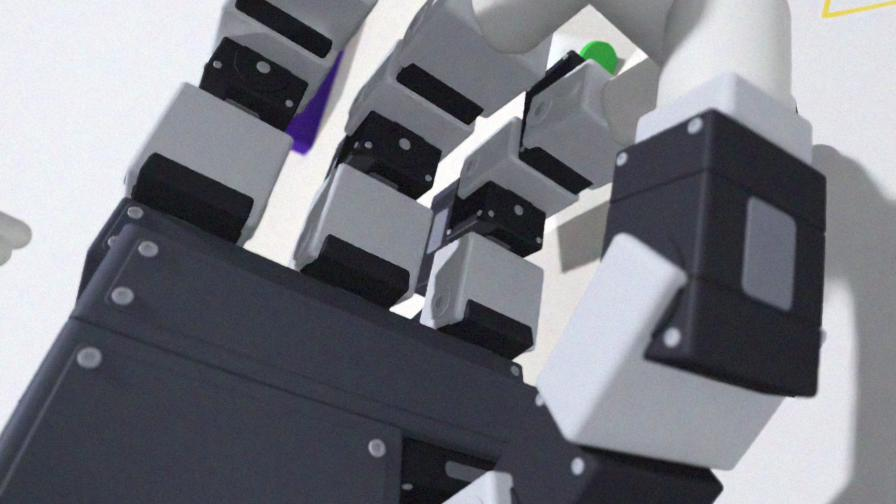

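Call:
move:
  target:
    - [0,0,0,0,0,0,0,-0.754,-0.576,-0.696,0,-0.754,-0.576,-0.696,0,-0.754,-0.576,-0.696,-0.714,-0.678,-0.226,-0.168,0.4,-0.6, 0.0005,0,-0.00006,0,0,0,0,-0.406,0.741,-0.554,0,-0.406,0.741,-0.554,0,-0.516,0.852,-0.554,0.70,-0.678,0.20,0.24,0.74,-0.92]
    - [0,0,0,0,0,0,0,-0.754,-0.576,-0.696,0,-0.754,-0.576,-0.696,0,-0.754,-0.576,-0.696,-0.714,-0.678,-0.226,-0.168,0.4,-0.6, -0.003903,-0.002845,-0.038666,0,0,0,0,-0.406,0.741,-0.554,0,-0.406,0.741,-0.554,0,-0.516,0.852,-0.554,0.70,-0.678,0.20,0.24,0.74,-0.92]
  speed: 0.05
  cameras: []

Scene clock: 373.83 s.
left_arm: end_effector_position=(+0.3432, +0.0195, +0.3431) hand_goal=(+0.000, -0.754, -0.576, -0.696, +0.000, -0.754, -0.576, -0.696, +0.000, -0.754, -0.576, -0.696, -0.714, -0.678, -0.226, -0.168) hand_measured=(+0.000, -0.754, -0.576, -0.696, +0.000, -0.754, -0.576, -0.696, +0.000, -0.754, -0.576, -0.696, -0.714, -0.678, -0.224, -0.168) hand_current_ma=(+0, +1, -1, +0, +0, +1, -1, +0, +0, +1, -1, +0, +0, +1, +4, +0) hand_state=(goal, goal, goal, goal, goal, goal, goal, goal, goal, goal, goal, goal, goal, goal, goal, goal) hand_current_limit=0.40 hand_speed=-0.60 end_effector_quat_wxyz=(+0.049, +0.761, -0.645, -0.050) | right_arm: end_effector_position=(+0.5257, +0.6223, +0.0661) hand_goal=(+0.000, -0.406, +0.740, -0.554, +0.000, -0.406, +0.740, -0.554, +0.000, -0.516, +0.852, -0.554, +0.700, -0.678, +0.200, +0.240) hand_measured=(-0.002, -0.482, +0.700, -0.568, +0.000, -0.476, +0.688, -0.570, +0.000, -0.516, +0.852, -0.556, +0.702, -0.672, +0.054, +0.188) hand_current_ma=(-1, -208, -77, -15, +0, -187, -107, -19, +0, +0, +0, -1, +2, +6, -479, -166) hand_state=(goal, blocked, blocked, goal, goal, blocked, blocked, goal, goal, goal, goal, goal, goal, goal, blocked, blocked) hand_current_limit=0.74 hand_speed=-0.92 end_effector_quat_wxyz=(-0.333, +0.646, +0.372, +0.577)
Joint positions: left_arm=[3.564 -1.446 -1.726 -1.671 1.619 -2.888] | right_arm=[0.713 -0.835 1.572 -0.618 1.239 -1.609]
Joint torques (N m): left_arm=[9.26 16.94 23.86 1.24 0.79 0.9] | right_arm=[-7.5 -59.99 -7.88 -3.72 -1.94 -2.49]
Wrist force (N): left_arm=[0.1 -0.2 0.2] | right_arm=[1.2 0.9 -0.2]
Wrist torque (N m): left_arm=[-0.05 -0.02 0.15] | right_arm=[0.13 0.06 0.26]
Wrist force, peak (N): left_arm=[-0.2 0.4 0.5] | right_arm=[3.1 0.9 -0.6]
Hand target: left_arm +0.3432, +0.0195, +0.3431; +0.049, +0.761, -0.645, -0.050 | right_arm +0.5257, +0.6222, +0.0661; -0.333, +0.646, +0.372, +0.577
Off the commanded pose: left_arm 0.000 m, 0 deg | right_arm 0.000 m, 0 deg.
move: done
No camera images: "cameras" was empty.

Call:
move:
  target:
    - [0,0,0,0,0,0,0,-0.754,-0.576,-0.696,0,-0.754,-0.576,-0.696,0,-0.754,-0.576,-0.696,-0.714,-0.678,-0.226,-0.168,0.4,-0.6, -0.002194,0.033662,-0.019264,0,0,0,0,-0.406,0.741,-0.554,0,-0.406,0.741,-0.554,0,-0.516,0.852,-0.554,0.70,-0.678,0.20,0.24,0.74,-0.92]
    - [0,0,0,0,0,0,0,-0.754,-0.576,-0.696,0,-0.754,-0.576,-0.696,0,-0.754,-0.576,-0.696,-0.714,-0.678,-0.226,-0.168,0.4,-0.6, -0.003231,-0.004431,-0.028354,0,0,0,0,-0.406,0.741,-0.554,0,-0.406,0.741,-0.554,0,-0.516,0.852,-0.554,0.70,-0.678,0.20,0.24,0.74,-0.92]
  speed: 0.05
  cameras: []

Scene clock: 376.00 s.
left_arm: end_effector_position=(+0.3432, +0.0195, +0.3431) hand_goal=(+0.000, -0.754, -0.576, -0.696, +0.000, -0.754, -0.576, -0.696, +0.000, -0.754, -0.576, -0.696, -0.714, -0.678, -0.226, -0.168) hand_measured=(+0.000, -0.754, -0.576, -0.696, +0.000, -0.754, -0.576, -0.696, +0.000, -0.754, -0.576, -0.696, -0.714, -0.678, -0.224, -0.168) hand_current_ma=(+0, +1, -1, +0, +0, +1, -1, +0, +0, +1, -1, +0, +0, +1, +4, +0) hand_state=(goal, goal, goal, goal, goal, goal, goal, goal, goal, goal, goal, goal, goal, goal, goal, goal) hand_current_limit=0.40 hand_speed=-0.60 end_effector_quat_wxyz=(+0.049, +0.761, -0.645, -0.050) | right_arm: end_effector_position=(+0.5151, +0.6086, +0.0661) hand_goal=(+0.000, -0.406, +0.740, -0.554, +0.000, -0.406, +0.740, -0.554, +0.000, -0.516, +0.852, -0.554, +0.700, -0.678, +0.200, +0.240) hand_measured=(-0.002, -0.482, +0.700, -0.568, +0.000, -0.476, +0.688, -0.570, +0.000, -0.516, +0.852, -0.556, +0.702, -0.672, +0.054, +0.188) hand_current_ma=(-1, -208, -77, -15, +0, -187, -107, -19, +0, +0, +0, -1, +1, +6, -478, -166) hand_state=(goal, blocked, blocked, goal, goal, blocked, blocked, goal, goal, goal, goal, goal, goal, goal, blocked, blocked) hand_current_limit=0.74 hand_speed=-0.92 end_effector_quat_wxyz=(-0.333, +0.646, +0.372, +0.577)
Joint positions: left_arm=[3.564 -1.446 -1.726 -1.671 1.619 -2.888] | right_arm=[0.707 -0.865 1.633 -0.648 1.233 -1.609]
Joint torques (N m): left_arm=[8.82 15.4 25.07 1 0.74 1.02] | right_arm=[7.49 -57.82 -8.08 -3.78 1.85 2.16]
Wrist force (N): left_arm=[0.2 0.3 0.2] | right_arm=[0.8 0.8 -0.8]
Wrist torque (N m): left_arm=[0.02 -0.04 0.15] | right_arm=[0.14 0.06 0.07]
Wrist force, peak (N): left_arm=[-0.4 0.2 0.3] | right_arm=[1.0 1.7 -0.2]
Hand target: left_arm +0.3432, +0.0195, +0.3431; +0.049, +0.761, -0.645, -0.050 | right_arm +0.5148, +0.6087, +0.0661; -0.333, +0.646, +0.372, +0.577
Off the commanded pose: left_arm 0.000 m, 0 deg | right_arm 0.000 m, 0 deg.
move: done
No camera images: "cameras" was empty.

Call:
move:
  target:
    - [0,0,0,0,0,0,0,-0.754,-0.576,-0.696,0,-0.754,-0.576,-0.696,0,-0.754,-0.576,-0.696,-0.714,-0.678,-0.226,-0.168,0.4,-0.6, -0.00442,-0.008023,-0.037307,0,0,0,0,-0.406,0.741,-0.554,0,-0.406,0.741,-0.554,0,-0.516,0.852,-0.554,0.70,-0.678,0.20,0.24,0.74,-0.92]
    - [0,0,0,0,0,0,0,-0.754,-0.576,-0.696,0,-0.754,-0.576,-0.696,0,-0.754,-0.576,-0.696,-0.714,-0.678,-0.226,-0.168,0.4,-0.6, -0.000684,-0.027963,-0.004517,0,0,0,0,-0.406,0.741,-0.554,0,-0.406,0.741,-0.554,0,-0.516,0.852,-0.554,0.70,-0.678,0.20,0.24,0.74,-0.92]
  speed: 0.05
  cameras: []

Scene clock: 378.50 s.
left_arm: end_effector_position=(+0.3432, +0.0195, +0.3431) hand_goal=(+0.000, -0.754, -0.576, -0.696, +0.000, -0.754, -0.576, -0.696, +0.000, -0.754, -0.576, -0.696, -0.714, -0.678, -0.226, -0.168) hand_measured=(+0.000, -0.754, -0.576, -0.696, +0.000, -0.754, -0.576, -0.696, +0.000, -0.754, -0.576, -0.696, -0.714, -0.678, -0.224, -0.168) hand_current_ma=(+0, +1, -1, +0, +0, +1, -1, +0, +0, +1, -1, +0, +0, +1, +4, +0) hand_state=(goal, goal, goal, goal, goal, goal, goal, goal, goal, goal, goal, goal, goal, goal, goal, goal) hand_current_limit=0.40 hand_speed=-0.60 end_effector_quat_wxyz=(+0.049, +0.761, -0.645, -0.050) | right_arm: end_effector_position=(+0.4989, +0.6146, +0.0660) hand_goal=(+0.000, -0.406, +0.740, -0.554, +0.000, -0.406, +0.740, -0.554, +0.000, -0.516, +0.852, -0.554, +0.700, -0.678, +0.200, +0.240) hand_measured=(-0.002, -0.482, +0.700, -0.568, +0.000, -0.476, +0.688, -0.570, +0.000, -0.516, +0.852, -0.556, +0.702, -0.672, +0.054, +0.188) hand_current_ma=(-1, -208, -77, -15, +0, -187, -107, -19, +0, +0, +0, -1, +1, +6, -478, -166) hand_state=(goal, blocked, blocked, goal, goal, blocked, blocked, goal, goal, goal, goal, goal, goal, goal, blocked, blocked) hand_current_limit=0.74 hand_speed=-0.92 end_effector_quat_wxyz=(-0.333, +0.646, +0.372, +0.577)
Joint positions: left_arm=[3.564 -1.446 -1.726 -1.671 1.619 -2.888] | right_arm=[0.735 -0.873 1.648 -0.656 1.261 -1.606]
Joint torques (N m): left_arm=[8.7 16.82 24.35 0.94 0.88 0.76] | right_arm=[7.09 -34.78 -23.66 0.25 1.66 2.19]
Wrist force (N): left_arm=[-0.1 0.1 0.2] | right_arm=[1.0 1.1 -0.4]
Wrist torque (N m): left_arm=[-0.03 0.00 0.13] | right_arm=[0.12 0.00 0.11]
Wrist force, peak (N): left_arm=[-0.1 0.4 0.4] | right_arm=[0.4 1.7 -0.9]
Hand target: left_arm +0.3432, +0.0195, +0.3431; +0.049, +0.761, -0.645, -0.050 | right_arm +0.4989, +0.6147, +0.0660; -0.333, +0.646, +0.372, +0.577
Off the commanded pose: left_arm 0.000 m, 0 deg | right_arm 0.000 m, 0 deg.
move: done
No camera images: "cameras" was empty.

Call:
move:
  target:
    - [0,0,0,0,0,0,0,-0.754,-0.576,-0.696,0,-0.754,-0.576,-0.696,0,-0.754,-0.576,-0.696,-0.714,-0.678,-0.226,-0.168,0.4,-0.6, -0.00055,-0.0398,-0.004126,0,0,0,0,-0.406,0.741,-0.554,0,-0.406,0.741,-0.554,0,-0.516,0.852,-0.554,0.70,-0.678,0.20,0.24,0.74,-0.92]
    - [0,0,0,0,0,0,0,-0.754,-0.576,-0.696,0,-0.754,-0.576,-0.696,0,-0.754,-0.576,-0.696,-0.714,-0.678,-0.226,-0.168,0.4,-0.6, 0.00274,-0.012707,0.024745,0,0,0,0,-0.406,0.741,-0.554,0,-0.406,0.741,-0.554,0,-0.516,0.852,-0.554,0.70,-0.678,0.20,0.24,0.74,-0.92]
  speed: 0.05
  cameras: ["cam_right_wrist"]

Scene clock: 381.17 s.
left_arm: end_effector_position=(+0.3432, +0.0195, +0.3431) hand_goal=(+0.000, -0.754, -0.576, -0.696, +0.000, -0.754, -0.576, -0.696, +0.000, -0.754, -0.576, -0.696, -0.714, -0.678, -0.226, -0.168) hand_measured=(+0.000, -0.754, -0.576, -0.696, +0.000, -0.754, -0.576, -0.696, +0.000, -0.754, -0.576, -0.696, -0.714, -0.678, -0.224, -0.168) hand_current_ma=(+0, +1, -1, +0, +0, +1, -1, +0, +0, +1, -1, +0, +0, +1, +4, +0) hand_state=(goal, goal, goal, goal, goal, goal, goal, goal, goal, goal, goal, goal, goal, goal, goal, goal) hand_current_limit=0.40 hand_speed=-0.60 end_effector_quat_wxyz=(+0.049, +0.761, -0.645, -0.050) | right_arm: end_effector_position=(+0.4997, +0.6314, +0.0660) hand_goal=(+0.000, -0.406, +0.740, -0.554, +0.000, -0.406, +0.740, -0.554, +0.000, -0.516, +0.852, -0.554, +0.700, -0.678, +0.200, +0.240) hand_measured=(-0.002, -0.482, +0.702, -0.568, +0.000, -0.476, +0.688, -0.570, +0.000, -0.516, +0.852, -0.556, +0.702, -0.672, +0.054, +0.188) hand_current_ma=(-1, -208, -72, -15, +0, -187, -107, -20, +0, +0, +0, -1, +1, +6, -478, -166) hand_state=(goal, blocked, blocked, goal, goal, blocked, blocked, goal, goal, goal, goal, goal, goal, goal, blocked, blocked) hand_current_limit=0.74 hand_speed=-0.92 end_effector_quat_wxyz=(-0.333, +0.646, +0.372, +0.577)
Joint positions: left_arm=[3.564 -1.446 -1.726 -1.671 1.619 -2.888] | right_arm=[0.756 -0.848 1.598 -0.633 1.282 -1.603]
Joint torques (N m): left_arm=[8.02 17.69 24.58 1.13 0.82 0.82] | right_arm=[-7.23 -38.2 -23.81 0.5 -1.98 -2.53]
Wrist force (N): left_arm=[0.1 0.0 0.5] | right_arm=[1.1 1.1 -0.8]
Wrist torque (N m): left_arm=[-0.05 -0.03 0.16] | right_arm=[0.19 0.01 0.29]
Wrist force, peak (N): left_arm=[-0.1 0.5 0.2] | right_arm=[1.7 1.6 -0.8]
Hand target: left_arm +0.3432, +0.0195, +0.3431; +0.049, +0.761, -0.645, -0.050 | right_arm +0.4998, +0.6315, +0.0660; -0.333, +0.646, +0.372, +0.577
Off the commanded pose: left_arm 0.000 m, 0 deg | right_arm 0.000 m, 0 deg.
move: done
camera_calibration:
cam_right_wrist: T_world_to_cam=[[0.44206, -0.364221, -0.819711, 0.100752], [-0.881024, -0.347937, -0.320526, 0.638144], [-0.168466, 0.863877, -0.474696, -0.305721], [0, 0, 0, 1]] pos_world=[0.466178, 0.522835, 0.142005]
Images, in order (width x height): cam_right_wrist 896x504.

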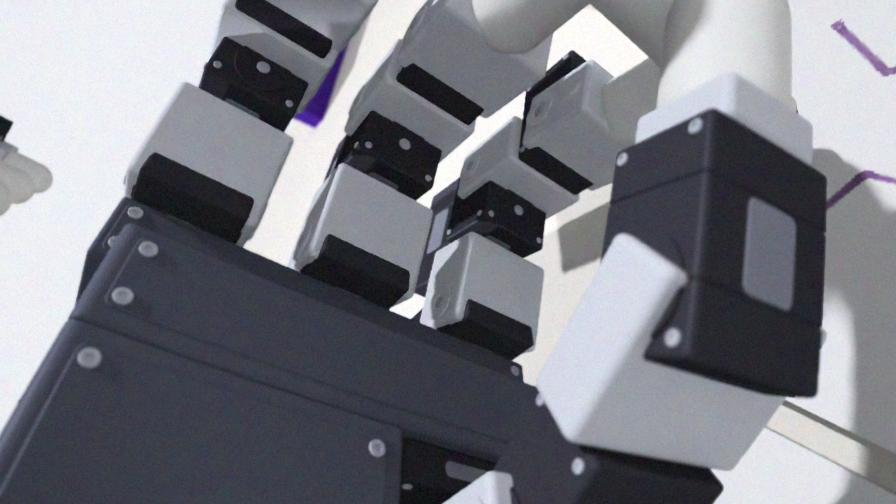

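Call:
move:
  target:
    - [0,0,0,0,0,0,0,-0.754,-0.576,-0.696,0,-0.754,-0.576,-0.696,0,-0.754,-0.576,-0.696,-0.714,-0.678,-0.226,-0.168,0.4,-0.6, 0.004098,-0.017134,0.03596,0,0,0,0,-0.406,0.741,-0.554,0,-0.406,0.741,-0.554,0,-0.516,0.852,-0.554,0.70,-0.678,0.20,0.24,0.74,-0.92]
    - [0,0,0,0,0,0,0,-0.754,-0.576,-0.696,0,-0.754,-0.576,-0.696,0,-0.754,-0.576,-0.696,-0.714,-0.678,-0.226,-0.168,0.4,-0.6, 0.002339,0.01883,0.020524,0,0,0,0,-0.406,0.741,-0.554,0,-0.406,0.741,-0.554,0,-0.516,0.852,-0.554,0.70,-0.678,0.20,0.24,0.74,-0.92]
    - [0,0,0,0,0,0,0,-0.754,-0.576,-0.696,0,-0.754,-0.576,-0.696,0,-0.754,-0.576,-0.696,-0.714,-0.678,-0.226,-0.168,0.4,-0.6, 0.00533,0.047945,0.046763,0,0,0,0,-0.406,0.741,-0.554,0,-0.406,0.741,-0.554,0,-0.516,0.852,-0.554,0.70,-0.678,0.20,0.24,0.74,-0.92]
    - [0,0,0,0,0,0,0,-0.754,-0.576,-0.696,0,-0.754,-0.576,-0.696,0,-0.754,-0.576,-0.696,-0.714,-0.678,-0.226,-0.168,0.4,-0.6, 0.03017,0.047945,0.043933,0,0,0,0,-0.406,0.741,-0.554,0,-0.406,0.741,-0.554,0,-0.516,0.852,-0.554,0.70,-0.678,0.20,0.24,0.74,-0.92]
  speed: 0.05
  cameras: ["cam_right_wrist","cam_left_wrist"]

Call:
zoom_image:
  camera: "cam_left_wrist"
  region: [140, 120, 400, 380]

Scene clock: 385.17 s.
left_arm: end_effector_position=(+0.3432, +0.0195, +0.3431) hand_goal=(+0.000, -0.754, -0.576, -0.696, +0.000, -0.754, -0.576, -0.696, +0.000, -0.754, -0.576, -0.696, -0.714, -0.678, -0.226, -0.168) hand_measured=(+0.000, -0.754, -0.576, -0.696, +0.000, -0.754, -0.576, -0.696, +0.000, -0.754, -0.576, -0.696, -0.714, -0.678, -0.224, -0.168) hand_current_ma=(+0, +1, -1, +0, +0, +1, -1, +0, +0, +1, -1, +0, +0, +1, +4, +0) hand_state=(goal, goal, goal, goal, goal, goal, goal, goal, goal, goal, goal, goal, goal, goal, goal, goal) hand_current_limit=0.40 hand_speed=-0.60 end_effector_quat_wxyz=(+0.049, +0.761, -0.645, -0.050) | right_arm: end_effector_position=(+0.5388, +0.6415, +0.0808) hand_goal=(+0.000, -0.406, +0.740, -0.554, +0.000, -0.406, +0.740, -0.554, +0.000, -0.516, +0.852, -0.554, +0.700, -0.678, +0.200, +0.240) hand_measured=(-0.002, -0.482, +0.704, -0.568, +0.000, -0.476, +0.688, -0.572, +0.000, -0.516, +0.852, -0.556, +0.704, -0.672, +0.054, +0.188) hand_current_ma=(-1, -206, -63, -15, +0, -187, -107, -22, +0, +0, +0, -1, +2, +6, -479, -166) hand_state=(goal, blocked, blocked, goal, goal, blocked, blocked, goal, goal, goal, goal, goal, goal, goal, blocked, blocked) hand_current_limit=0.74 hand_speed=-0.92 end_effector_quat_wxyz=(-0.333, +0.646, +0.372, +0.577) end_effector_velocity=(+0.000, +0.000, +0.001) end_effector_angular_velocity=(-0.001, +0.001, -0.001)
Joint positions: left_arm=[3.564 -1.446 -1.726 -1.671 1.619 -2.888] | right_arm=[0.723 -0.814 1.483 -0.549 1.249 -1.607]
Joint velocities: left_arm=[within noise] | right_arm=[0 -0.002 -0.001 0.005 0 0]
Joint torques (N m): left_arm=[8.58 15.95 24.1 0.84 0.85 0.89] | right_arm=[-7.37 -61.09 -25.59 -0.17 -1.96 -2.69]
Wrist force (N): left_arm=[0.0 0.2 0.4] | right_arm=[0.0 0.9 -0.3]
Wrist torque (N m): left_arm=[-0.02 0.00 0.13] | right_arm=[0.13 0.07 0.27]
Wrist force, peak (N): left_arm=[0.0 0.1 0.6] | right_arm=[2.2 0.2 -0.4]
Hand target: left_arm +0.3432, +0.0195, +0.3431; +0.049, +0.761, -0.645, -0.050 | right_arm +0.5388, +0.6415, +0.0810; -0.333, +0.646, +0.372, +0.577
Off the commanded pose: left_arm 0.000 m, 0 deg | right_arm 0.000 m, 0 deg.
move: done
camera_calibration:
cam_left_wrist: T_world_to_cam=[[0.4825, 0.875771, -0.0147753, -0.216021], [0.668036, -0.357035, 0.652881, -0.493972], [0.566499, -0.324886, -0.757316, 0.19249], [0, 0, 0, 1]] pos_world=[0.325175, 0.0753572, 0.465089]
cam_right_wrist: T_world_to_cam=[[0.44206, -0.364221, -0.819711, 0.099197], [-0.881024, -0.347937, -0.320526, 0.680904], [-0.168466, 0.863877, -0.474696, -0.30073], [0, 0, 0, 1]] pos_world=[0.505378, 0.532835, 0.156805]
Images, in order (width x height): cam_left_wrist 896x504, cam_right_wrist 896x504.

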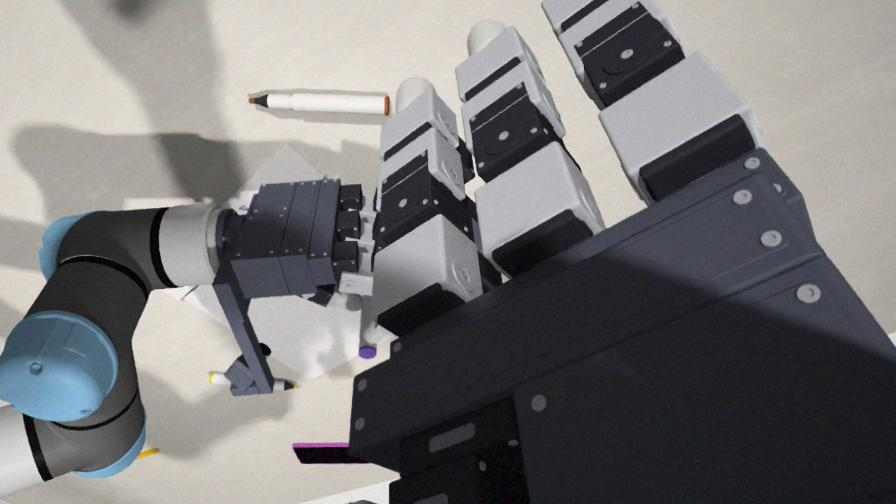

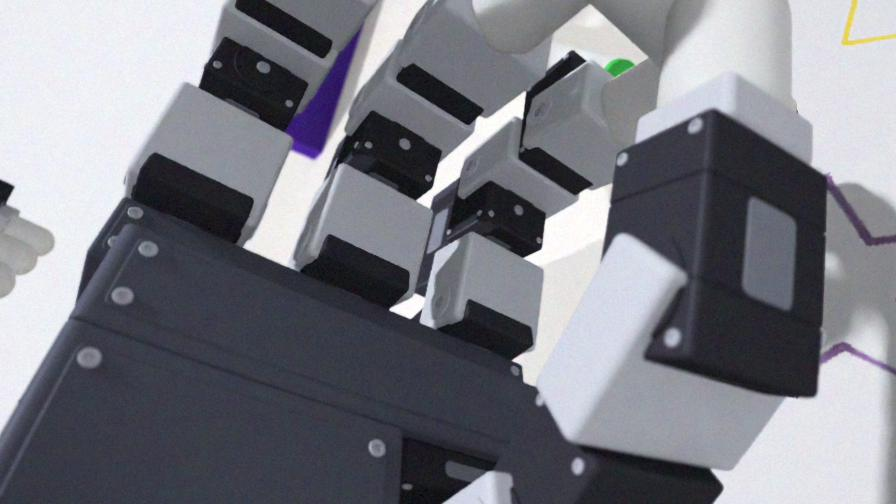

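Scaled by 1.938 from the camera's 896x504 image, which has a finer 1280x720 frame.

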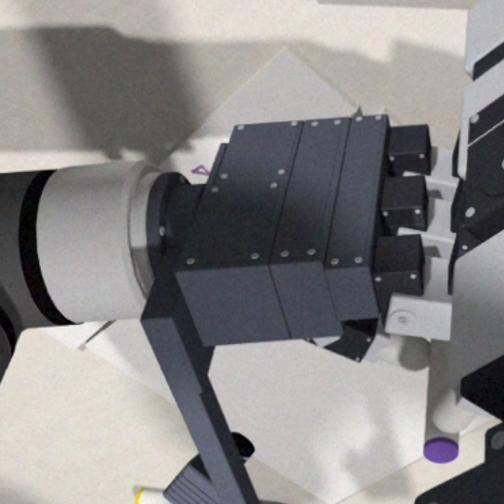

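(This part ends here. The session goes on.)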